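# Unload two trays from a moving cart onto rails

## Task

Lift both trays off the cart and lower each one so it rests across both rails, with all of its contents still upright and in their original spots. The cart is only within reach as it passes: every press of the green button makes it travel at constant speed, without pausing, from one end of its pair of rails to the other. Holding the cart back may fail the task, and when you finish the cart has to be parked at one end of its rails.

## Robot and tools

Setup: four identical i2rt Big YAM arms (arm1, arm2, arm3, arm4). Each has six revolute joints, a two-finger gripper and a wrist camera. Three fixed room cameras are available: cam_far_end, cam_high and cam_start_end. Wrist cameras are arm1_cam_wrist to arm4_cam_wrist. The green button starts the cart moving. It does not wait while you think, because the scene keeps running between calls.

Frame: a single scene frame, metres, origin on the floor, +z up. Calibrated base positions (each foot faces its own +x): arm1 (0.852, 0.646, 0.794), arm2 (-0.349, 0.656, 0.806), arm3 (-0.852, -0.659, 0.764), arm4 (0.345, -0.661, 0.790). The table tops under the arms are at z=0.720. The hand point sits between the finger pads, about 1 cm behind the tips. The fingers point along the hand's +z and open along its y. Reach is roughly 1.0 m from the joint1 axis. Printed hand positions get less accurate at long reach.

Tool move. Arguments are arm1..arm4 (one object per arm; an arm you omit receives nothing new) plus optional cameras (a list of names, or ["all"]; for an action it defaults to none). Each arm's object can hold:
- joints: absolute joint targets by name. joint1_rad from -2.879 to 2.879 rotates about the foot, positive counter-clockwise from above. joint2_rad 0 to 3.141 is the shoulder. joint3_rad 0 to 3.019 is the elbow, with 0 folded. joint4_rad -1.692 to 1.57 pitches the hand, positive tips the fingers up. joint5_rad -1.57 to 1.57 yaws the hand, positive toward the arm's right. joint6_rad -2.094 to 2.094 rolls it, positive clockwise seen from behind. gripper_m 0 to 0.093 is the fingertip gap in metres. These are destinations, not offsets.
- target: a seven-number absolute hand pose [x, y, z, qw, qx, qy, qz] in the scene frame, metres, in the same form as the printed "hand" line. The hand travels in a straight line from its current hand_target toward this pose. When target is used, joints may only contain gripper_m.
- speed: the top path speed in m/s, 0.002 to 0.5, default 0.25. Rotation is capped at twice that value in rad/s. It is only allowed together with target.
- min_time_s: 0.1 to 8 s, the shortest duration for this arm's joint motions. Use it with joints.
All motions in one call start at the same moment. All hand paths in a call finish together, paced by the slowest one. A path lasts 0.5 to 10 s and stops short if it would need longer. No single action runs more than 15 s. Each control step the pose is clipped to within 100 mm and 20 degrees of the measured hand pose and solved by damped IK, which favours position. Expect the hand to lag, drift, overshoot its speed near full stretch, and end up a centimetre or more off. Paths do not avoid obstacles or other arms. Unknown keys make the call invalid. Values out of range are refused. After a refusal, later move, wait and finished_scene calls in that same reply are skipped.

Tool wait: seconds from 0 to 10, plus optional cameras. It commands nothing new.
Tool zoom_image: camera name and region [x0, y0, x1, y1] in pixels of that camera's latest image, with the origin at the top-left. The region can be at most 504 by 504. Room cameras are 896x504; wrist cameras are 672x504 fisheye.
Tool read_manual: returns the URDF licence text only.
Tool finished_scene: scene = the number of the current scene. It is final and moves on to the next scene.

Reading results: a move with no action returns the full state, the scene number, and all cameras. The "pictures" line gives the image order. Images can be slightly older than the state. The "move" line gives each arm that was sent a motion: "done", or its worst status word. Arms listed under "as last shown" were not commanded; their lines repeat earlier values. joint_status and hand_status can say:
- off_target: the joint stopped away from its goal and may still be pushing.
- time_out: the joint keeps a nearby goal and keeps pushing. To relieve it, send the joint its reported position.
- not_followed, "joint command not followed" or "pose unreachable": a self/arm-collision check held the command back.
- limit_stop_at_motor_heat: a heat stop happened; send the target again.
on_its_own lists motions you did not command, and "held at" shows the current goal. Joint velocities are in rad/s (gripper in m/s), and "within noise" means effectively still. Joint torques come in N m, positive toward larger angles. They include gravity and per-unit offsets, and numbers 3 and 4 wrap at ±28.

Gripper: when gripping a hard object at full force, the reading runs up to 5 mm narrower than the object (on some grippers up to 2 mm wider). Closed on nothing it reads 0 to 0.003. Target about 5 mm below the first-contact reading for a firm grip. To release, command well above the reading. Each finger pushes with roughly 50 to 64 N.

Avoid: arms pressing into each other hard (closing a gripper on another arm's fingers counts), which ends the scene. The collision check can act too late and does not guard fingers, gripper housings or cameras. Also avoid slamming into fixed or heavy objects, dropping things, releasing objects while they move, tipping tray contents, and pushing anything out of the work area. Arms never stop on contact by themselves. Holding loads, stretching out, or pushing against something heats the motors: a MOTOR HOT line appears at 85 °C, and at 100 °C the arm goes limp for 30 to 60 s or more. Loose objects may occasionally get nudged.

Each tool is called after "Emit:" by a JSON object that holds its "api" and its "payload".

## Session

Emit:
{"api": "move", "payload": {}}

Emit:
{"api": "zoom_image", "payload": {"camera": "cam_high", "region": [560, 360, 860, 504]}}

Scene clock: 0.00 s.
Joint torques (N m): no reading
Heat: arm1: hottest joint3_rad 37 °C; arm2: hottest joint3_rad 39 °C; arm3: hottest joint2_rad 38 °C; arm4: hottest joint3_rad 41 °C.
Joint velocities: within noise
arm1.joint_positions: joint1_rad=+0.046 joint2_rad=+0.635 joint3_rad=+1.438 joint4_rad=-1.494 joint5_rad=+0.235 joint6_rad=-0.448 gripper_m=+0.09396
arm1.joint_status: not commanded
arm1.hand: x=+0.8057 y=+0.4332 z=+1.3217 quat_wxyz=(-0.138, -0.523, -0.735, +0.410) (m; scene frame)
arm1.hand_target: x=+0.8056 y=+0.4354 z=+1.3344 quat_wxyz=(-0.146, -0.521, -0.728, +0.421) (m; scene frame)
arm1.hand_status: not commanded
arm2.joint_positions: joint1_rad=+0.074 joint2_rad=+0.628 joint3_rad=+1.341 joint4_rad=-1.151 joint5_rad=-0.285 joint6_rad=+0.284 gripper_m=+0.09396
arm2.joint_status: not commanded
arm2.hand: x=-0.2766 y=+0.3951 z=+1.3596 quat_wxyz=(-0.499, -0.603, -0.586, +0.209) (m; scene frame)
arm2.hand_target: x=-0.2766 y=+0.3983 z=+1.3731 quat_wxyz=(-0.508, -0.596, -0.582, +0.217) (m; scene frame)
arm2.hand_status: not commanded
arm3.joint_positions: joint1_rad=+0.047 joint2_rad=+0.620 joint3_rad=+1.421 joint4_rad=-1.322 joint5_rad=-0.060 joint6_rad=+0.366 gripper_m=+0.09396
arm3.joint_status: not commanded
arm3.hand: x=-0.8627 y=-0.4327 z=+1.3241 quat_wxyz=(-0.261, +0.505, -0.698, -0.435) (m; scene frame)
arm3.hand_target: x=-0.8626 y=-0.4356 z=+1.3334 quat_wxyz=(-0.266, +0.502, -0.694, -0.443) (m; scene frame)
arm3.hand_status: not commanded
arm4.joint_positions: joint1_rad=+0.060 joint2_rad=+0.621 joint3_rad=+1.345 joint4_rad=-1.359 joint5_rad=+0.061 joint6_rad=+0.383 gripper_m=+0.09396
arm4.joint_status: not commanded
arm4.hand: x=+0.3529 y=-0.4218 z=+1.3021 quat_wxyz=(-0.260, +0.503, -0.736, -0.370) (m; scene frame)
arm4.hand_target: x=+0.3531 y=-0.4239 z=+1.3118 quat_wxyz=(-0.265, +0.500, -0.733, -0.378) (m; scene frame)
arm4.hand_status: not commanded
pictures: arm1_cam_wrist, arm2_cam_wrist, arm3_cam_wrist, arm4_cam_wrist, cam_far_end, cam_high, cam_start_end

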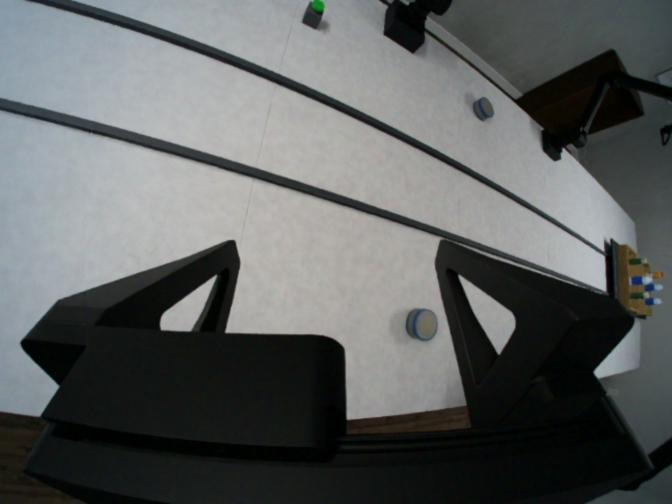

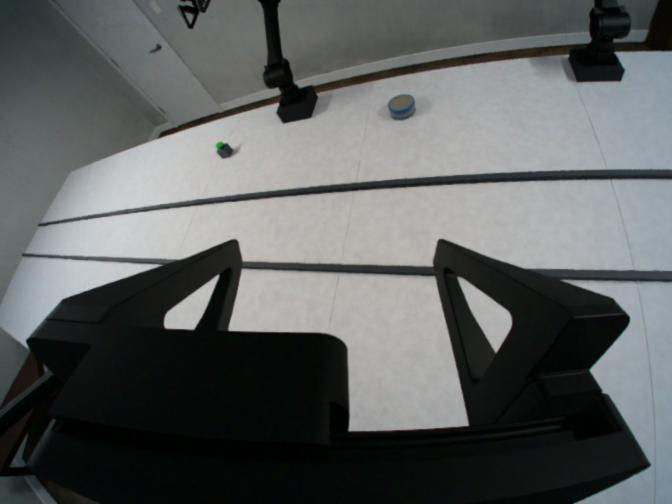

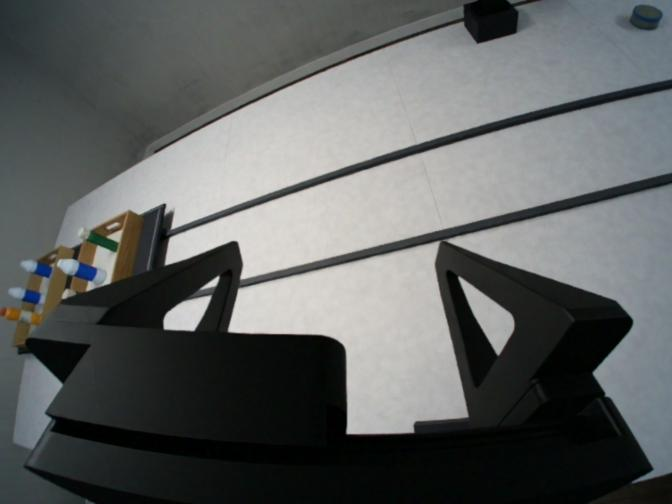

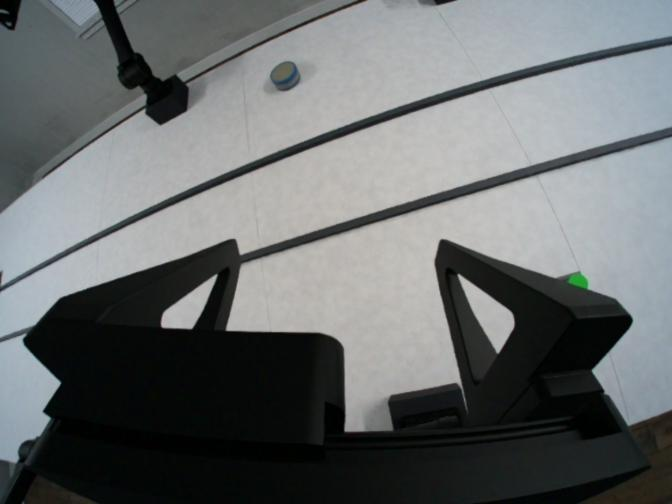

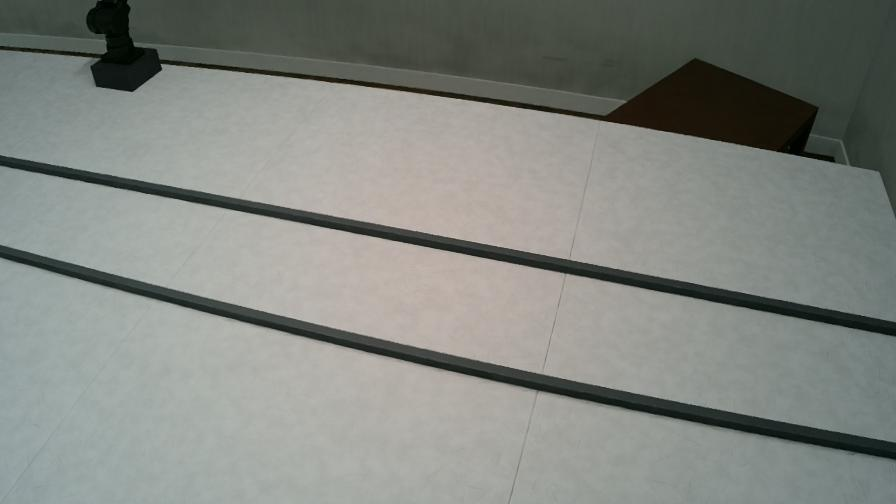

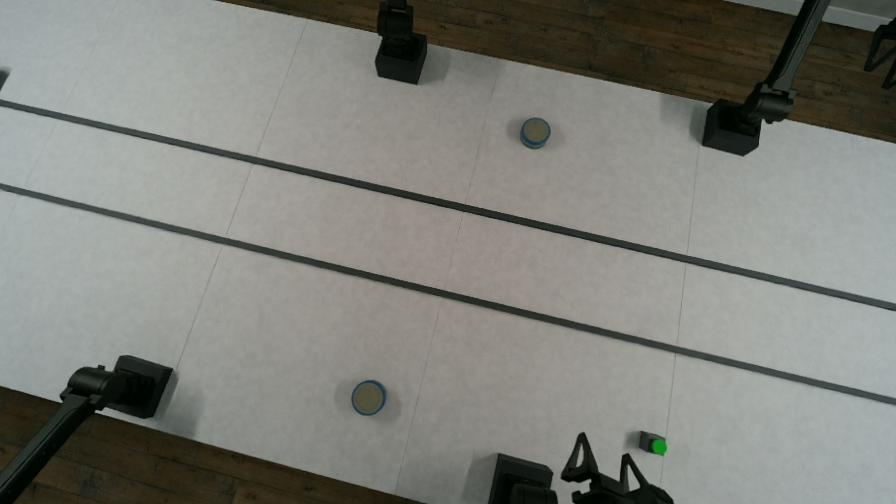

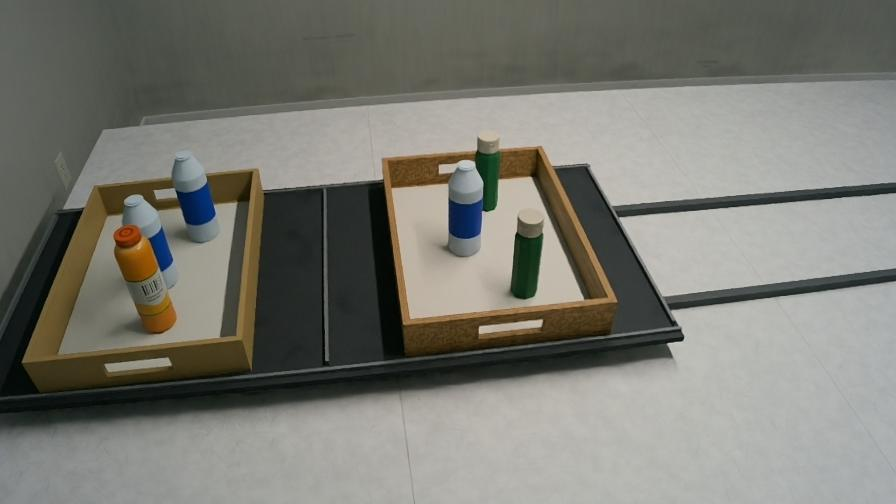

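Scaled by 1.680 from the camera's 896x504 image, which has a finer 1280x720 frame.

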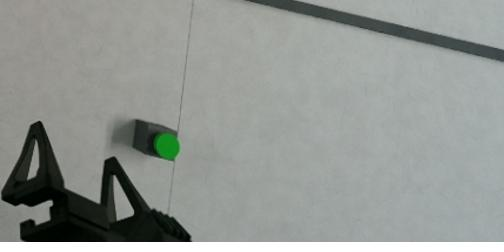

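Emit:
{"api": "move", "payload": {"arm4": {"joints":{"joint1_rad":-1.0,"joint6_rad":0.3,"gripper_m":0.0},"min_time_s":2}, "arm1": {"target":[0.46,0.205,1.05,0,1,0,0],"joints":{"gripper_m":0.07}}, "arm2": {"target":[-0.58,0.222,1.05,0,1,0,0],"joints":{"gripper_m":0.07}}, "arm3": {"target":[-0.58,-0.238,1.05,0,0,1,0],"joints":{"gripper_m":0.07}}, "cameras": ["cam_start_end"]}}

Emit:
{"api": "move", "payload": {"arm4": {"target":[0.69,-0.44,0.9,0,0,1,0]}, "cameras": ["arm4_cam_wrist","cam_start_end"]}}

Emit:
{"api": "zoom_image", "payload": {"camera": "cam_start_end", "region": [0, 110, 320, 420]}}

Emit:
{"api": "zoom_image", "payload": {"camera": "cam_start_end", "region": [340, 110, 660, 380]}}

Scene clock: 35.13 s.
Joint torques (N m): arm1=[-1.2 -18.37 13.75 -0.2 0.05 0.06] | arm2=[-0.38 -16.38 14 -0.68 0.12 0.2] | arm3=[0.85 -16.62 13.33 -0.1 0.17 0.08] | arm4=[0.21 0.62 9.61 1.74 0.05 -0.15]
Heat: arm1: hottest joint3_rad 42 °C; arm2: hottest joint3_rad 42 °C; arm3: hottest joint3_rad 39 °C; arm4: hottest joint3_rad 49 °C.
move: arm1 off_target; arm2 off_target; arm3 off_target; arm4 done
Joint velocities: within noise
arm1.joint_positions: joint1_rad=-0.670 joint2_rad=+1.885 joint3_rad=+1.934 joint4_rad=-1.653 joint5_rad=+0.006 joint6_rad=+0.836 gripper_m=+0.07010
arm1.joint_status: all done
arm1.hand: x=+0.4697 y=+0.2105 z=+1.0283 quat_wxyz=(+0.017, -1.000, -0.010, -0.013) (m; scene frame)
arm1.hand_target: x=+0.4607 y=+0.2059 z=+1.0500 quat_wxyz=(-0.001, -1.000, +0.000, +0.000) (m; scene frame)
arm1.hand_status: off_target (0.024 m and 2.7 deg from the pose sent, 0.495 m and 117.0 deg at the start)
arm2.joint_positions: joint1_rad=-0.476 joint2_rad=+1.624 joint3_rad=+1.539 joint4_rad=-1.526 joint5_rad=-0.015 joint6_rad=+1.063 gripper_m=+0.07007
arm2.joint_status: all done
arm2.hand: x=-0.5679 y=+0.2290 z=+1.0312 quat_wxyz=(+0.017, -1.000, -0.012, -0.010) (m; scene frame)
arm2.hand_target: x=-0.5796 y=+0.2228 z=+1.0498 quat_wxyz=(+0.000, -1.000, +0.000, +0.000) (m; scene frame)
arm2.hand_status: off_target (0.023 m and 2.6 deg from the pose sent, 0.467 m and 105.8 deg at the start)
arm3.joint_positions: joint1_rad=-0.522 joint2_rad=+1.656 joint3_rad=+1.693 joint4_rad=-1.642 joint5_rad=+0.008 joint6_rad=+0.995 gripper_m=+0.07011
arm3.joint_status: all done
arm3.hand: x=-0.5887 y=-0.2426 z=+1.0366 quat_wxyz=(+0.008, +0.011, -1.000, +0.010) (m; scene frame)
arm3.hand_target: x=-0.5803 y=-0.2385 z=+1.0500 quat_wxyz=(+0.000, +0.000, -1.000, +0.000) (m; scene frame)
arm3.hand_status: off_target (0.017 m and 1.9 deg from the pose sent, 0.439 m and 91.4 deg at the start)
arm4.joint_positions: joint1_rad=-0.997 joint2_rad=+0.621 joint3_rad=+1.345 joint4_rad=-1.359 joint5_rad=+0.061 joint6_rad=+0.317 gripper_m=+0.00033
arm4.joint_status: all done
arm4.hand: x=+0.5617 y=-0.5427 z=+1.2986 quat_wxyz=(-0.412, +0.095, -0.890, -0.169) (m; scene frame)
arm4.hand_target: x=+0.5605 y=-0.5445 z=+1.3083 quat_wxyz=(-0.423, +0.100, -0.885, -0.169) (m; scene frame)
arm4.hand_status: not commanded
pictures: cam_start_end

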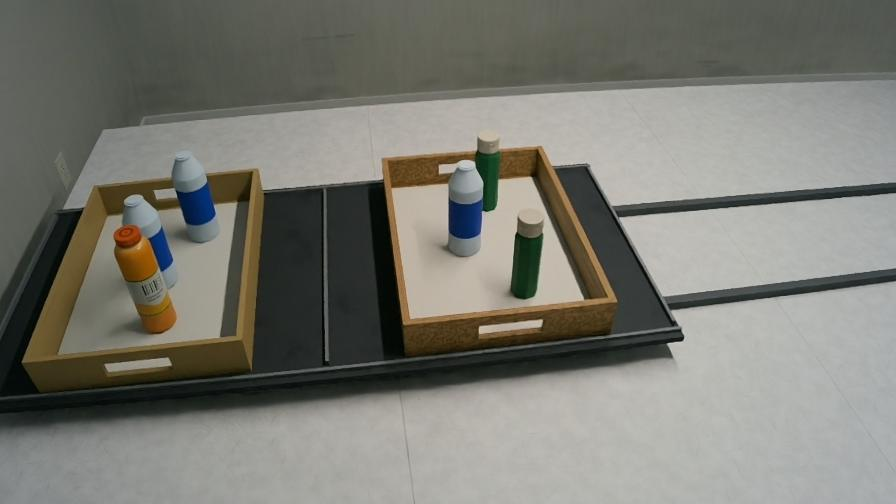

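Scene clock: 37.80 s.
Joint torques (N m): arm1=[-0.44 -18.55 13.82 -0.25 -0.02 0.06] | arm2=[-0.73 -16.67 14.04 -0.66 0.12 0.19] | arm3=[0.56 -17.03 13.49 -0.02 0.13 0.14] | arm4=[-0.09 -12.16 10.78 0.58 -0.03 0.21]
Heat: arm1: hottest joint3_rad 43 °C; arm2: hottest joint3_rad 43 °C; arm3: hottest joint3_rad 40 °C; arm4: hottest joint3_rad 49 °C.
move: arm4 off_target
Joint velocities: within noise
arm1, arm2, arm3: as last shown
arm1.joint_positions: joint1_rad=-0.670 joint2_rad=+1.885 joint3_rad=+1.934 joint4_rad=-1.653 joint5_rad=+0.006 joint6_rad=+0.837 gripper_m=+0.07010
arm1.hand: x=+0.4697 y=+0.2105 z=+1.0283 quat_wxyz=(+0.017, -1.000, -0.009, -0.013) (m; scene frame)
arm4.joint_positions: joint1_rad=-0.976 joint2_rad=+1.478 joint3_rad=+1.028 joint4_rad=-1.164 joint5_rad=+0.012 joint6_rad=+0.560 gripper_m=+0.00033
arm4.joint_status: not commanded
arm4.hand: x=+0.6716 y=-0.4488 z=+0.8848 quat_wxyz=(+0.023, +0.013, -1.000, +0.016) (m; scene frame)
arm4.hand_target: x=+0.6893 y=-0.4405 z=+0.9005 quat_wxyz=(+0.000, +0.000, -1.000, +0.000) (m; scene frame)
arm4.hand_status: off_target (0.025 m and 3.6 deg from the pose sent, 0.431 m and 54.2 deg at the start)
pictures: arm4_cam_wrist, cam_start_end

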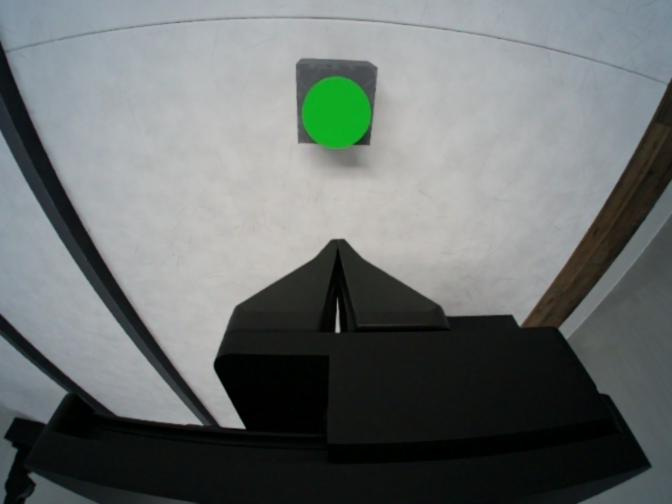

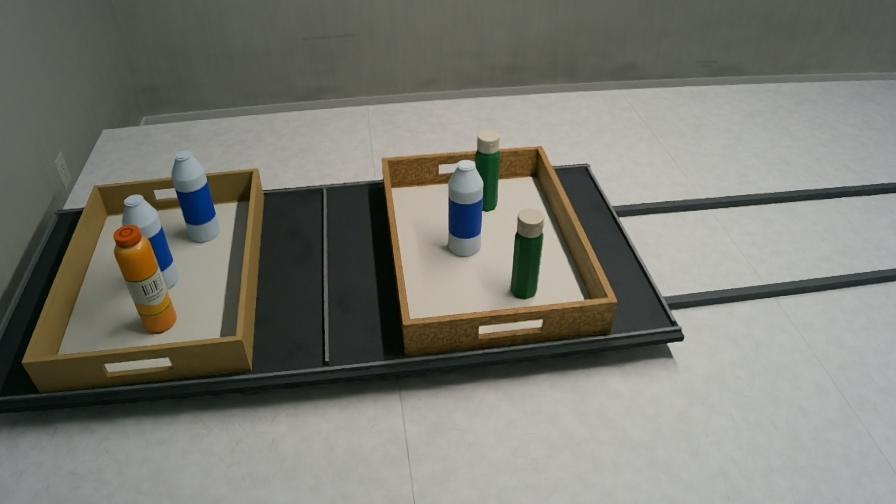

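Scaled by 1.575 from the camera's 896x504 image, which has a finer 1280x720 frame.

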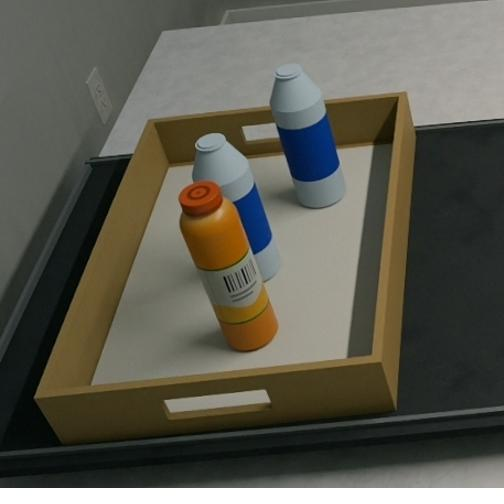

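Scaled by 1.575 from the camera's 896x504 image, which has a finer 1280x720 frame.

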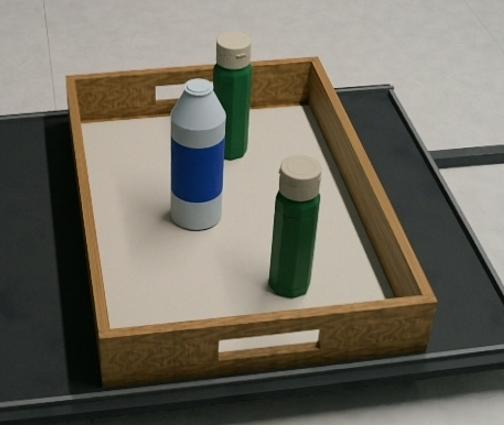

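Emit:
{"api": "move", "payload": {"arm4": {"target":[0.690,-0.448,0.775,0,0,1,0],"speed":0.15}, "cameras": ["cam_start_end"]}}

Emit:
{"api": "move", "payload": {"arm4": {"target":[0.69,-0.44,0.9,0,0,1,0],"speed":0.25}, "cameras": ["cam_start_end"]}}

Emit:
{"api": "wait", "payload": {"seconds": 10, "cameras": ["cam_start_end"]}}

Emit:
{"api": "wait", "payload": {"seconds": 10, "cameras": []}}

Emit:
{"api": "wait", "payload": {"seconds": 10, "cameras": ["cam_high"]}}

Scene clock: 58.03 s.
Joint torques (N m): arm1=[-1.73 -18.78 13.72 -0.18 0 0.09] | arm2=[-0.91 -16.5 14.15 -0.69 0.13 0.2] | arm3=[0.21 -17.03 13.45 0.16 0.12 0.12] | arm4=[-0.21 -10.46 6.63 1.69 0.37 0.03]
Heat: arm1: hottest joint3_rad 51 °C; arm2: hottest joint3_rad 45 °C; arm3: hottest joint3_rad 46 °C; arm4: hottest joint3_rad 54 °C.
move: arm4 off_target
Joint velocities: within noise
arm1, arm2, arm3: as last shown
arm4.joint_positions: joint1_rad=-0.992 joint2_rad=+1.635 joint3_rad=+0.899 joint4_rad=-0.836 joint5_rad=+0.002 joint6_rad=+0.560 gripper_m=+0.00033
arm4.joint_status: not commanded
arm4.hand: x=+0.6802 y=-0.4475 z=+0.7845 quat_wxyz=(+0.008, +0.004, -1.000, +0.000) (m; scene frame)
arm4.hand_target: x=+0.6896 y=-0.4483 z=+0.7755 quat_wxyz=(+0.000, +0.000, -1.000, +0.000) (m; scene frame)
arm4.hand_status: off_target (0.014 m and 1.0 deg from the pose sent, 0.111 m and 3.6 deg at the start)
pictures: cam_start_end

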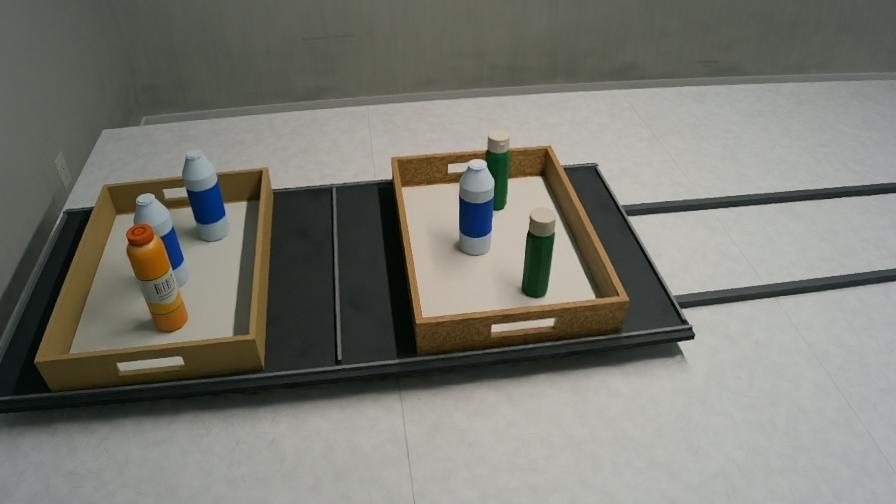

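Scene clock: 59.17 s.
Joint torques (N m): arm1=[-0.85 -19.08 13.67 -0.29 -0.06 0.11] | arm2=[-0.85 -16.62 14.04 -0.72 0.12 0.19] | arm3=[0.91 -17.26 13.45 -0.03 0.06 0.07] | arm4=[1.26 -10.23 9.72 -0.27 0.14 0.21]
Heat: arm1: hottest joint3_rad 51 °C; arm2: hottest joint3_rad 45 °C; arm3: hottest joint3_rad 46 °C; arm4: hottest joint3_rad 54 °C.
move: arm4 done
Joint velocities: within noise
arm1, arm2, arm3: as last shown
arm4.joint_positions: joint1_rad=-0.992 joint2_rad=+1.459 joint3_rad=+1.047 joint4_rad=-1.140 joint5_rad=+0.007 joint6_rad=+0.560 gripper_m=+0.00033
arm4.joint_status: not commanded
arm4.hand: x=+0.6866 y=-0.4457 z=+0.8981 quat_wxyz=(-0.002, +0.004, -1.000, -0.003) (m; scene frame)
arm4.hand_target: x=+0.6899 y=-0.4401 z=+0.9000 quat_wxyz=(+0.000, +0.000, -1.000, +0.000) (m; scene frame)
arm4.hand_status: done (0.007 m and 0.6 deg from the pose sent, 0.116 m and 1.0 deg at the start)
pictures: cam_start_end

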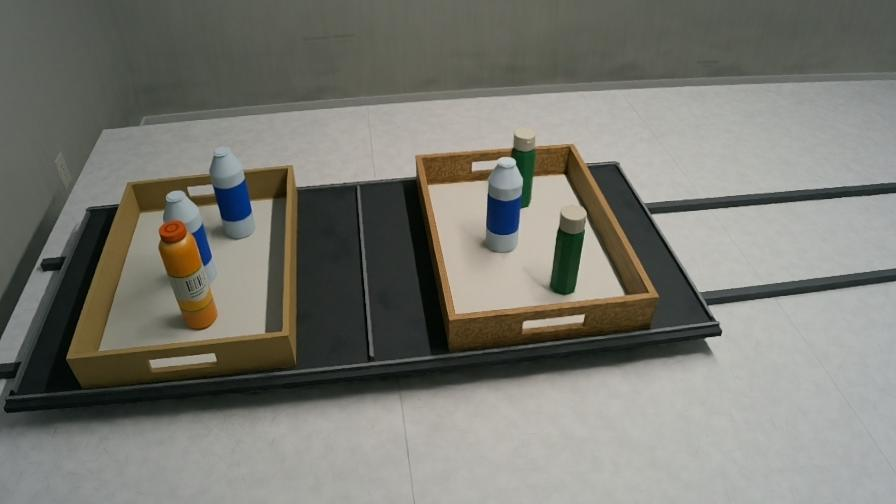

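Scene clock: 69.17 s.
Joint torques (N m): arm1=[-1.32 -18.43 13.72 0.03 -0.02 0.02] | arm2=[-0.91 -16.62 14.11 -0.62 0.13 0.19] | arm3=[0.26 -16.15 13.2 0.2 0.12 0.12] | arm4=[1.26 -10.52 9.77 -0.28 0.17 0.21]
Heat: arm1: hottest joint3_rad 54 °C; arm2: hottest joint3_rad 46 °C; arm3: hottest joint3_rad 48 °C; arm4: hottest joint3_rad 54 °C.
Joint velocities: within noise
arm1.joint_positions: joint1_rad=-0.670 joint2_rad=+1.885 joint3_rad=+1.934 joint4_rad=-1.653 joint5_rad=+0.006 joint6_rad=+0.837 gripper_m=+0.07010
arm1.joint_status: not commanded
arm1.hand: x=+0.4697 y=+0.2105 z=+1.0283 quat_wxyz=(+0.017, -1.000, -0.009, -0.013) (m; scene frame)
arm1.hand_target: x=+0.4607 y=+0.2059 z=+1.0500 quat_wxyz=(-0.001, -1.000, +0.000, +0.000) (m; scene frame)
arm1.hand_status: not commanded
arm2.joint_positions: joint1_rad=-0.476 joint2_rad=+1.624 joint3_rad=+1.539 joint4_rad=-1.526 joint5_rad=-0.015 joint6_rad=+1.063 gripper_m=+0.07007
arm2.joint_status: not commanded
arm2.hand: x=-0.5679 y=+0.2290 z=+1.0312 quat_wxyz=(+0.017, -1.000, -0.012, -0.010) (m; scene frame)
arm2.hand_target: x=-0.5796 y=+0.2228 z=+1.0498 quat_wxyz=(+0.000, -1.000, +0.000, +0.000) (m; scene frame)
arm2.hand_status: not commanded
arm3.joint_positions: joint1_rad=-0.522 joint2_rad=+1.656 joint3_rad=+1.693 joint4_rad=-1.642 joint5_rad=+0.008 joint6_rad=+0.995 gripper_m=+0.07011
arm3.joint_status: not commanded
arm3.hand: x=-0.5887 y=-0.2426 z=+1.0366 quat_wxyz=(+0.008, +0.011, -1.000, +0.010) (m; scene frame)
arm3.hand_target: x=-0.5803 y=-0.2385 z=+1.0500 quat_wxyz=(+0.000, +0.000, -1.000, +0.000) (m; scene frame)
arm3.hand_status: not commanded
arm4.joint_positions: joint1_rad=-0.992 joint2_rad=+1.459 joint3_rad=+1.047 joint4_rad=-1.140 joint5_rad=+0.007 joint6_rad=+0.560 gripper_m=+0.00033
arm4.joint_status: not commanded
arm4.hand: x=+0.6866 y=-0.4457 z=+0.8981 quat_wxyz=(-0.002, +0.004, -1.000, -0.003) (m; scene frame)
arm4.hand_target: x=+0.6899 y=-0.4401 z=+0.9000 quat_wxyz=(+0.000, +0.000, -1.000, +0.000) (m; scene frame)
arm4.hand_status: done (0.007 m and 0.6 deg from the pose sent, 0.116 m and 1.0 deg at the start)
wait: 10.00 s; at rest by 0.27 s
pictures: cam_start_end

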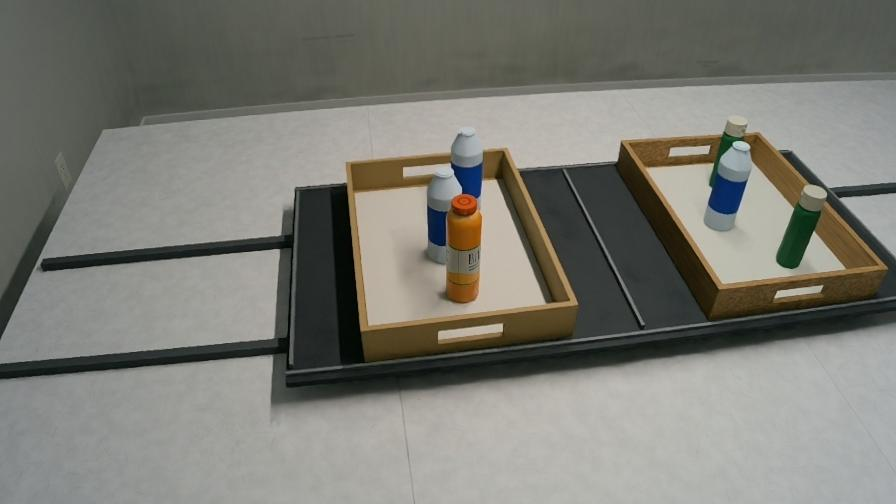

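Scene clock: 79.17 s.
Joint torques (N m): arm1=[-0.91 -19.25 13.74 -0.2 0 0.1] | arm2=[-0.91 -16.62 14.05 -0.62 0.11 0.19] | arm3=[0.62 -16.09 13.34 0.34 0.13 0.07] | arm4=[1.32 -10.52 9.7 -0.34 0.15 0.22]
Heat: arm1: hottest joint3_rad 55 °C; arm2: hottest joint3_rad 46 °C; arm3: hottest joint3_rad 50 °C; arm4: hottest joint3_rad 54 °C.
Joint velocities: within noise
arm1.joint_positions: joint1_rad=-0.670 joint2_rad=+1.885 joint3_rad=+1.934 joint4_rad=-1.653 joint5_rad=+0.006 joint6_rad=+0.837 gripper_m=+0.07010
arm1.joint_status: not commanded
arm1.hand: x=+0.4697 y=+0.2105 z=+1.0283 quat_wxyz=(+0.017, -1.000, -0.009, -0.013) (m; scene frame)
arm1.hand_target: x=+0.4607 y=+0.2059 z=+1.0500 quat_wxyz=(-0.001, -1.000, +0.000, +0.000) (m; scene frame)
arm1.hand_status: not commanded
arm2.joint_positions: joint1_rad=-0.476 joint2_rad=+1.624 joint3_rad=+1.539 joint4_rad=-1.526 joint5_rad=-0.015 joint6_rad=+1.063 gripper_m=+0.07007
arm2.joint_status: not commanded
arm2.hand: x=-0.5679 y=+0.2290 z=+1.0312 quat_wxyz=(+0.017, -1.000, -0.012, -0.010) (m; scene frame)
arm2.hand_target: x=-0.5796 y=+0.2228 z=+1.0498 quat_wxyz=(+0.000, -1.000, +0.000, +0.000) (m; scene frame)
arm2.hand_status: not commanded
arm3.joint_positions: joint1_rad=-0.522 joint2_rad=+1.656 joint3_rad=+1.693 joint4_rad=-1.642 joint5_rad=+0.008 joint6_rad=+0.995 gripper_m=+0.07011
arm3.joint_status: not commanded
arm3.hand: x=-0.5887 y=-0.2426 z=+1.0366 quat_wxyz=(+0.008, +0.011, -1.000, +0.010) (m; scene frame)
arm3.hand_target: x=-0.5803 y=-0.2385 z=+1.0500 quat_wxyz=(+0.000, +0.000, -1.000, +0.000) (m; scene frame)
arm3.hand_status: not commanded
arm4.joint_positions: joint1_rad=-0.992 joint2_rad=+1.459 joint3_rad=+1.047 joint4_rad=-1.140 joint5_rad=+0.007 joint6_rad=+0.560 gripper_m=+0.00033
arm4.joint_status: not commanded
arm4.hand: x=+0.6866 y=-0.4457 z=+0.8981 quat_wxyz=(-0.002, +0.004, -1.000, -0.003) (m; scene frame)
arm4.hand_target: x=+0.6899 y=-0.4401 z=+0.9000 quat_wxyz=(+0.000, +0.000, -1.000, +0.000) (m; scene frame)
arm4.hand_status: done (0.007 m and 0.6 deg from the pose sent, 0.116 m and 1.0 deg at the start)
wait: 10.00 s; at rest by 0.27 s
pictures: none
No camera images: "cameras" was empty.

Scene clock: 89.17 s.
Joint torques (N m): arm1=[-1.44 -19.08 13.76 -0.16 -0.04 0] | arm2=[-0.97 -16.56 14.06 -0.62 0.12 0.2] | arm3=[0.21 -16.44 13.31 0.23 0.12 0.1] | arm4=[1.26 -10.52 9.7 -0.27 0.15 0.22]
Heat: arm1: hottest joint3_rad 57 °C; arm2: hottest joint3_rad 47 °C; arm3: hottest joint3_rad 51 °C; arm4: hottest joint3_rad 55 °C.
Joint velocities: within noise
arm1.joint_positions: joint1_rad=-0.670 joint2_rad=+1.885 joint3_rad=+1.934 joint4_rad=-1.653 joint5_rad=+0.006 joint6_rad=+0.837 gripper_m=+0.07010
arm1.joint_status: not commanded
arm1.hand: x=+0.4697 y=+0.2105 z=+1.0283 quat_wxyz=(+0.017, -1.000, -0.009, -0.013) (m; scene frame)
arm1.hand_target: x=+0.4607 y=+0.2059 z=+1.0500 quat_wxyz=(-0.001, -1.000, +0.000, +0.000) (m; scene frame)
arm1.hand_status: not commanded
arm2.joint_positions: joint1_rad=-0.476 joint2_rad=+1.624 joint3_rad=+1.539 joint4_rad=-1.526 joint5_rad=-0.015 joint6_rad=+1.063 gripper_m=+0.07007
arm2.joint_status: not commanded
arm2.hand: x=-0.5679 y=+0.2290 z=+1.0312 quat_wxyz=(+0.017, -1.000, -0.012, -0.010) (m; scene frame)
arm2.hand_target: x=-0.5796 y=+0.2228 z=+1.0498 quat_wxyz=(+0.000, -1.000, +0.000, +0.000) (m; scene frame)
arm2.hand_status: not commanded
arm3.joint_positions: joint1_rad=-0.522 joint2_rad=+1.656 joint3_rad=+1.693 joint4_rad=-1.642 joint5_rad=+0.008 joint6_rad=+0.995 gripper_m=+0.07011
arm3.joint_status: not commanded
arm3.hand: x=-0.5887 y=-0.2426 z=+1.0366 quat_wxyz=(+0.008, +0.011, -1.000, +0.010) (m; scene frame)
arm3.hand_target: x=-0.5803 y=-0.2385 z=+1.0500 quat_wxyz=(+0.000, +0.000, -1.000, +0.000) (m; scene frame)
arm3.hand_status: not commanded
arm4.joint_positions: joint1_rad=-0.992 joint2_rad=+1.459 joint3_rad=+1.047 joint4_rad=-1.140 joint5_rad=+0.007 joint6_rad=+0.560 gripper_m=+0.00033
arm4.joint_status: not commanded
arm4.hand: x=+0.6866 y=-0.4457 z=+0.8981 quat_wxyz=(-0.002, +0.004, -1.000, -0.003) (m; scene frame)
arm4.hand_target: x=+0.6899 y=-0.4401 z=+0.9000 quat_wxyz=(+0.000, +0.000, -1.000, +0.000) (m; scene frame)
arm4.hand_status: done (0.007 m and 0.6 deg from the pose sent, 0.116 m and 1.0 deg at the start)
wait: 10.00 s; at rest by 0.27 s
pictures: cam_high

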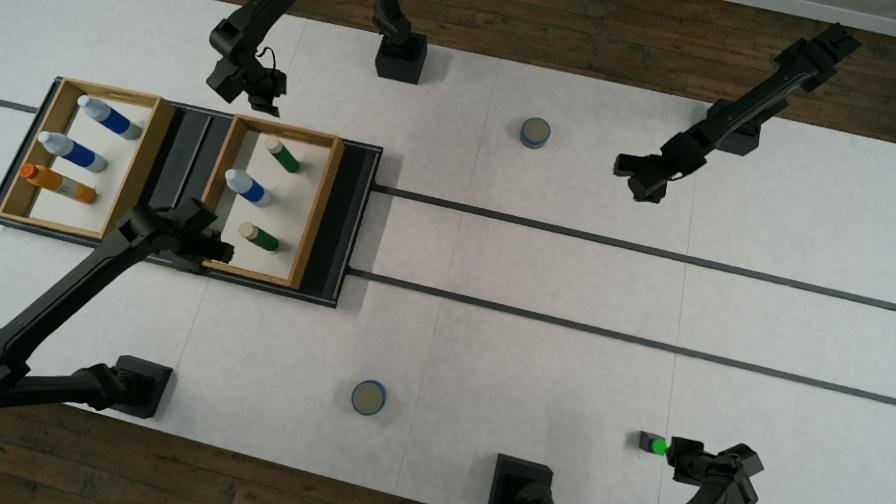

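Emit:
{"api": "wait", "payload": {"seconds": 8, "cameras": ["cam_high"]}}

Emit:
{"api": "wait", "payload": {"seconds": 6, "cameras": ["cam_high"]}}

Emit:
{"api": "wait", "payload": {"seconds": 4, "cameras": ["cam_high"]}}

Emit:
{"api": "zoom_image", "payload": {"camera": "cam_high", "region": [300, 100, 760, 400]}}

Emit:
{"api": "wait", "payload": {"seconds": 4, "cameras": ["cam_high", "arm1_cam_wrist"]}}

Scene clock: 102.63 s.
Joint torques (N m): arm1=[-1.32 -18.14 13.74 -0.39 0 0.02] | arm2=[-0.62 -16.67 13.94 -0.66 0.13 0.2] | arm3=[0.21 -16.56 13.45 0.06 0.13 0.15] | arm4=[1.14 -10.58 9.72 -0.27 0.15 0.21]
Heat: arm1: hottest joint3_rad 59 °C; arm2: hottest joint3_rad 48 °C; arm3: hottest joint3_rad 52 °C; arm4: hottest joint3_rad 55 °C.
Joint velocities: within noise
arm1.joint_positions: joint1_rad=-0.670 joint2_rad=+1.885 joint3_rad=+1.934 joint4_rad=-1.653 joint5_rad=+0.006 joint6_rad=+0.837 gripper_m=+0.07010
arm1.joint_status: not commanded
arm1.hand: x=+0.4697 y=+0.2105 z=+1.0283 quat_wxyz=(+0.017, -1.000, -0.009, -0.013) (m; scene frame)
arm1.hand_target: x=+0.4607 y=+0.2059 z=+1.0500 quat_wxyz=(-0.001, -1.000, +0.000, +0.000) (m; scene frame)
arm1.hand_status: not commanded
arm2.joint_positions: joint1_rad=-0.476 joint2_rad=+1.624 joint3_rad=+1.539 joint4_rad=-1.526 joint5_rad=-0.015 joint6_rad=+1.063 gripper_m=+0.07007
arm2.joint_status: not commanded
arm2.hand: x=-0.5679 y=+0.2290 z=+1.0312 quat_wxyz=(+0.017, -1.000, -0.012, -0.010) (m; scene frame)
arm2.hand_target: x=-0.5796 y=+0.2228 z=+1.0498 quat_wxyz=(+0.000, -1.000, +0.000, +0.000) (m; scene frame)
arm2.hand_status: not commanded
arm3.joint_positions: joint1_rad=-0.522 joint2_rad=+1.656 joint3_rad=+1.693 joint4_rad=-1.642 joint5_rad=+0.008 joint6_rad=+0.995 gripper_m=+0.07011
arm3.joint_status: not commanded
arm3.hand: x=-0.5887 y=-0.2426 z=+1.0366 quat_wxyz=(+0.008, +0.011, -1.000, +0.010) (m; scene frame)
arm3.hand_target: x=-0.5803 y=-0.2385 z=+1.0500 quat_wxyz=(+0.000, +0.000, -1.000, +0.000) (m; scene frame)
arm3.hand_status: not commanded
arm4.joint_positions: joint1_rad=-0.992 joint2_rad=+1.459 joint3_rad=+1.047 joint4_rad=-1.140 joint5_rad=+0.007 joint6_rad=+0.560 gripper_m=+0.00033
arm4.joint_status: not commanded
arm4.hand: x=+0.6866 y=-0.4457 z=+0.8981 quat_wxyz=(-0.002, +0.004, -1.000, -0.003) (m; scene frame)
arm4.hand_target: x=+0.6899 y=-0.4401 z=+0.9000 quat_wxyz=(+0.000, +0.000, -1.000, +0.000) (m; scene frame)
arm4.hand_status: done (0.007 m and 0.6 deg from the pose sent, 0.116 m and 1.0 deg at the start)
wait: 8.00 s; at rest from the start
pictures: cam_high

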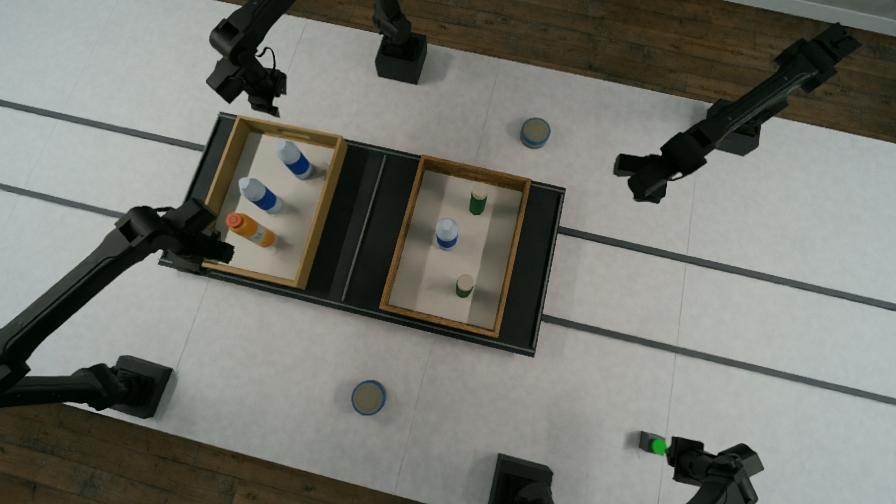

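Scene clock: 108.63 s.
Joint torques (N m): arm1=[-1.49 -19.14 13.53 -0.2 -0.01 0.01] | arm2=[-0.73 -16.62 14.08 -0.65 0.12 0.2] | arm3=[0.73 -16.62 13.31 0.14 0.1 0.15] | arm4=[1.26 -10.52 9.69 -0.31 0.16 0.23]
Heat: arm1: hottest joint3_rad 59 °C; arm2: hottest joint3_rad 48 °C; arm3: hottest joint3_rad 53 °C; arm4: hottest joint3_rad 56 °C.
Joint velocities: within noise
arm1.joint_positions: joint1_rad=-0.670 joint2_rad=+1.885 joint3_rad=+1.934 joint4_rad=-1.653 joint5_rad=+0.006 joint6_rad=+0.837 gripper_m=+0.07010
arm1.joint_status: not commanded
arm1.hand: x=+0.4697 y=+0.2105 z=+1.0283 quat_wxyz=(+0.017, -1.000, -0.009, -0.013) (m; scene frame)
arm1.hand_target: x=+0.4607 y=+0.2059 z=+1.0500 quat_wxyz=(-0.001, -1.000, +0.000, +0.000) (m; scene frame)
arm1.hand_status: not commanded
arm2.joint_positions: joint1_rad=-0.476 joint2_rad=+1.624 joint3_rad=+1.539 joint4_rad=-1.526 joint5_rad=-0.015 joint6_rad=+1.063 gripper_m=+0.07007
arm2.joint_status: not commanded
arm2.hand: x=-0.5679 y=+0.2290 z=+1.0312 quat_wxyz=(+0.017, -1.000, -0.012, -0.010) (m; scene frame)
arm2.hand_target: x=-0.5796 y=+0.2228 z=+1.0498 quat_wxyz=(+0.000, -1.000, +0.000, +0.000) (m; scene frame)
arm2.hand_status: not commanded
arm3.joint_positions: joint1_rad=-0.522 joint2_rad=+1.656 joint3_rad=+1.693 joint4_rad=-1.642 joint5_rad=+0.008 joint6_rad=+0.995 gripper_m=+0.07011
arm3.joint_status: not commanded
arm3.hand: x=-0.5887 y=-0.2426 z=+1.0366 quat_wxyz=(+0.008, +0.011, -1.000, +0.010) (m; scene frame)
arm3.hand_target: x=-0.5803 y=-0.2385 z=+1.0500 quat_wxyz=(+0.000, +0.000, -1.000, +0.000) (m; scene frame)
arm3.hand_status: not commanded
arm4.joint_positions: joint1_rad=-0.992 joint2_rad=+1.459 joint3_rad=+1.047 joint4_rad=-1.140 joint5_rad=+0.007 joint6_rad=+0.560 gripper_m=+0.00033
arm4.joint_status: not commanded
arm4.hand: x=+0.6866 y=-0.4457 z=+0.8981 quat_wxyz=(-0.002, +0.004, -1.000, -0.003) (m; scene frame)
arm4.hand_target: x=+0.6899 y=-0.4401 z=+0.9000 quat_wxyz=(+0.000, +0.000, -1.000, +0.000) (m; scene frame)
arm4.hand_status: done (0.007 m and 0.6 deg from the pose sent, 0.116 m and 1.0 deg at the start)
wait: 6.00 s; at rest by 0.27 s
pictures: cam_high

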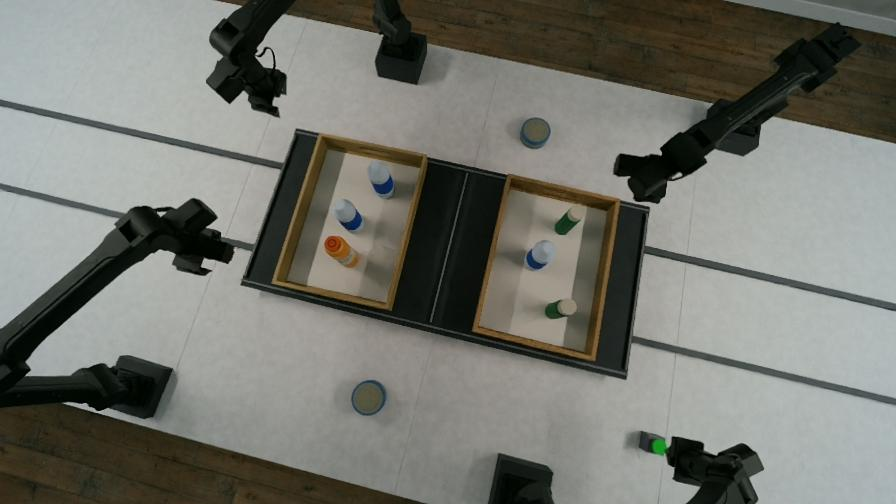

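Scene clock: 112.63 s.
Joint torques (N m): arm1=[-0.85 -18.96 13.67 0.05 -0.09 0.05] | arm2=[-0.91 -16.44 14.06 -0.61 0.11 0.18] | arm3=[0.73 -16.44 13.31 0.09 0.12 0.13] | arm4=[1.26 -10.46 9.7 -0.28 0.15 0.21]
Heat: arm1: hottest joint3_rad 59 °C; arm2: hottest joint3_rad 49 °C; arm3: hottest joint3_rad 53 °C; arm4: hottest joint3_rad 56 °C.
Joint velocities: within noise
arm1.joint_positions: joint1_rad=-0.670 joint2_rad=+1.885 joint3_rad=+1.934 joint4_rad=-1.653 joint5_rad=+0.006 joint6_rad=+0.837 gripper_m=+0.07010
arm1.joint_status: not commanded
arm1.hand: x=+0.4697 y=+0.2105 z=+1.0283 quat_wxyz=(+0.017, -1.000, -0.009, -0.013) (m; scene frame)
arm1.hand_target: x=+0.4607 y=+0.2059 z=+1.0500 quat_wxyz=(-0.001, -1.000, +0.000, +0.000) (m; scene frame)
arm1.hand_status: not commanded
arm2.joint_positions: joint1_rad=-0.476 joint2_rad=+1.624 joint3_rad=+1.539 joint4_rad=-1.526 joint5_rad=-0.015 joint6_rad=+1.063 gripper_m=+0.07007
arm2.joint_status: not commanded
arm2.hand: x=-0.5679 y=+0.2290 z=+1.0312 quat_wxyz=(+0.017, -1.000, -0.012, -0.010) (m; scene frame)
arm2.hand_target: x=-0.5796 y=+0.2228 z=+1.0498 quat_wxyz=(+0.000, -1.000, +0.000, +0.000) (m; scene frame)
arm2.hand_status: not commanded
arm3.joint_positions: joint1_rad=-0.522 joint2_rad=+1.656 joint3_rad=+1.693 joint4_rad=-1.642 joint5_rad=+0.008 joint6_rad=+0.995 gripper_m=+0.07011
arm3.joint_status: not commanded
arm3.hand: x=-0.5887 y=-0.2426 z=+1.0366 quat_wxyz=(+0.008, +0.011, -1.000, +0.010) (m; scene frame)
arm3.hand_target: x=-0.5803 y=-0.2385 z=+1.0500 quat_wxyz=(+0.000, +0.000, -1.000, +0.000) (m; scene frame)
arm3.hand_status: not commanded
arm4.joint_positions: joint1_rad=-0.992 joint2_rad=+1.459 joint3_rad=+1.047 joint4_rad=-1.140 joint5_rad=+0.007 joint6_rad=+0.560 gripper_m=+0.00033
arm4.joint_status: not commanded
arm4.hand: x=+0.6866 y=-0.4457 z=+0.8981 quat_wxyz=(-0.002, +0.004, -1.000, -0.003) (m; scene frame)
arm4.hand_target: x=+0.6899 y=-0.4401 z=+0.9000 quat_wxyz=(+0.000, +0.000, -1.000, +0.000) (m; scene frame)
arm4.hand_status: done (0.007 m and 0.6 deg from the pose sent, 0.116 m and 1.0 deg at the start)
wait: 4.00 s; at rest by 0.27 s
pictures: cam_high

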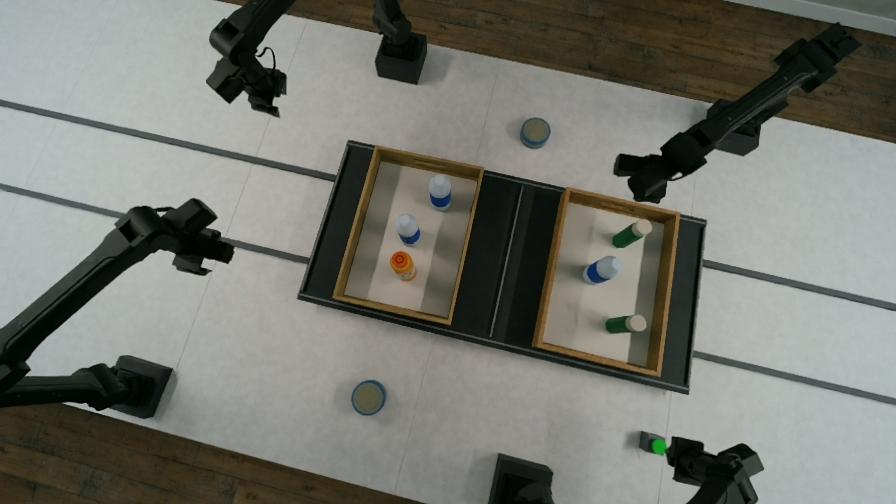

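Scaled by 1.096 from the camera's 896x504 image, which has a finer 1280x720 frame.

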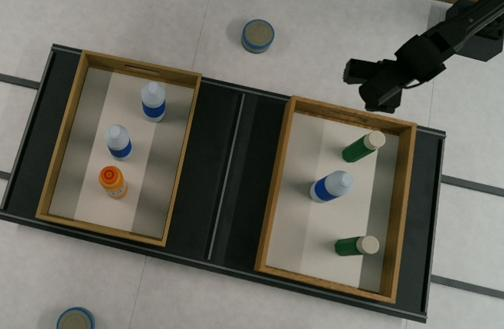

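Scene clock: 116.63 s.
Joint torques (N m): arm1=[-1.96 -18.37 13.82 -0.16 0 0.08] | arm2=[-0.85 -16.38 14.05 -0.65 0.12 0.21] | arm3=[0.21 -16.56 13.42 0.06 0.14 0.07] | arm4=[1.2 -10.64 9.73 -0.29 0.16 0.23]
Heat: arm1: hottest joint3_rad 60 °C; arm2: hottest joint3_rad 49 °C; arm3: hottest joint3_rad 53 °C; arm4: hottest joint3_rad 56 °C.
Joint velocities: within noise
arm1.joint_positions: joint1_rad=-0.670 joint2_rad=+1.885 joint3_rad=+1.934 joint4_rad=-1.653 joint5_rad=+0.006 joint6_rad=+0.837 gripper_m=+0.07010
arm1.joint_status: not commanded
arm1.hand: x=+0.4697 y=+0.2105 z=+1.0283 quat_wxyz=(+0.017, -1.000, -0.009, -0.013) (m; scene frame)
arm1.hand_target: x=+0.4607 y=+0.2059 z=+1.0500 quat_wxyz=(-0.001, -1.000, +0.000, +0.000) (m; scene frame)
arm1.hand_status: not commanded
arm2.joint_positions: joint1_rad=-0.476 joint2_rad=+1.624 joint3_rad=+1.539 joint4_rad=-1.526 joint5_rad=-0.015 joint6_rad=+1.063 gripper_m=+0.07007
arm2.joint_status: not commanded
arm2.hand: x=-0.5679 y=+0.2290 z=+1.0312 quat_wxyz=(+0.017, -1.000, -0.012, -0.010) (m; scene frame)
arm2.hand_target: x=-0.5796 y=+0.2228 z=+1.0498 quat_wxyz=(+0.000, -1.000, +0.000, +0.000) (m; scene frame)
arm2.hand_status: not commanded
arm3.joint_positions: joint1_rad=-0.522 joint2_rad=+1.656 joint3_rad=+1.693 joint4_rad=-1.642 joint5_rad=+0.008 joint6_rad=+0.995 gripper_m=+0.07011
arm3.joint_status: not commanded
arm3.hand: x=-0.5887 y=-0.2426 z=+1.0366 quat_wxyz=(+0.008, +0.011, -1.000, +0.010) (m; scene frame)
arm3.hand_target: x=-0.5803 y=-0.2385 z=+1.0500 quat_wxyz=(+0.000, +0.000, -1.000, +0.000) (m; scene frame)
arm3.hand_status: not commanded
arm4.joint_positions: joint1_rad=-0.992 joint2_rad=+1.459 joint3_rad=+1.047 joint4_rad=-1.140 joint5_rad=+0.007 joint6_rad=+0.560 gripper_m=+0.00033
arm4.joint_status: not commanded
arm4.hand: x=+0.6866 y=-0.4457 z=+0.8981 quat_wxyz=(-0.002, +0.004, -1.000, -0.003) (m; scene frame)
arm4.hand_target: x=+0.6899 y=-0.4401 z=+0.9000 quat_wxyz=(+0.000, +0.000, -1.000, +0.000) (m; scene frame)
arm4.hand_status: done (0.007 m and 0.6 deg from the pose sent, 0.116 m and 1.0 deg at the start)
wait: 4.00 s; at rest by 0.27 s
pictures: arm1_cam_wrist, cam_high

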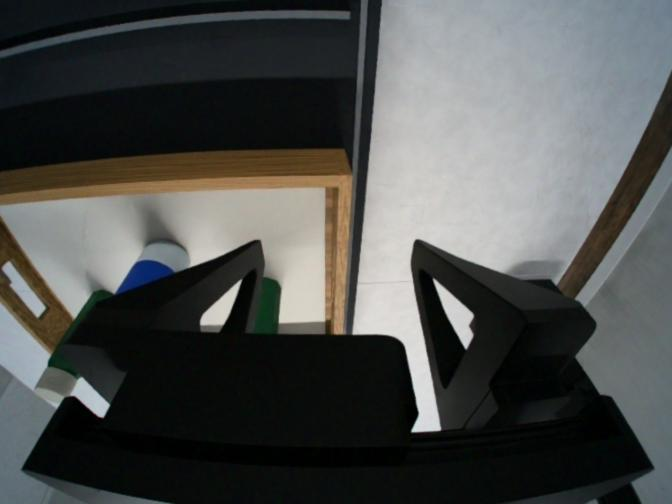

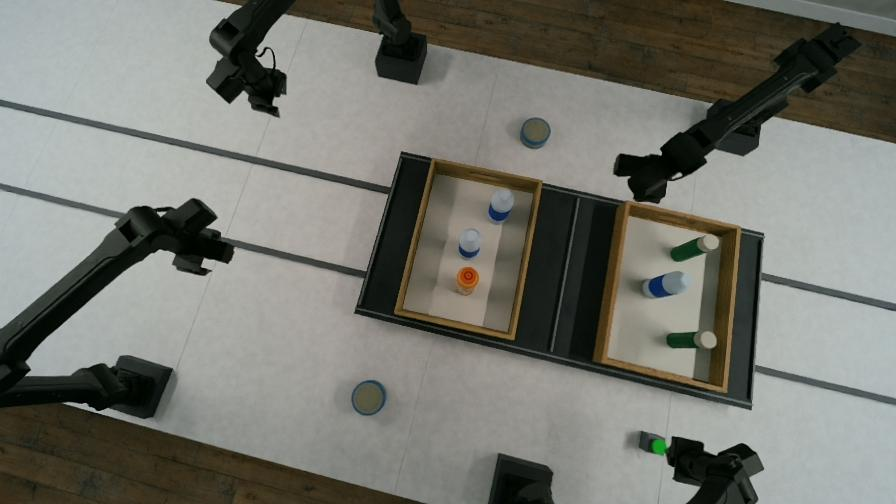

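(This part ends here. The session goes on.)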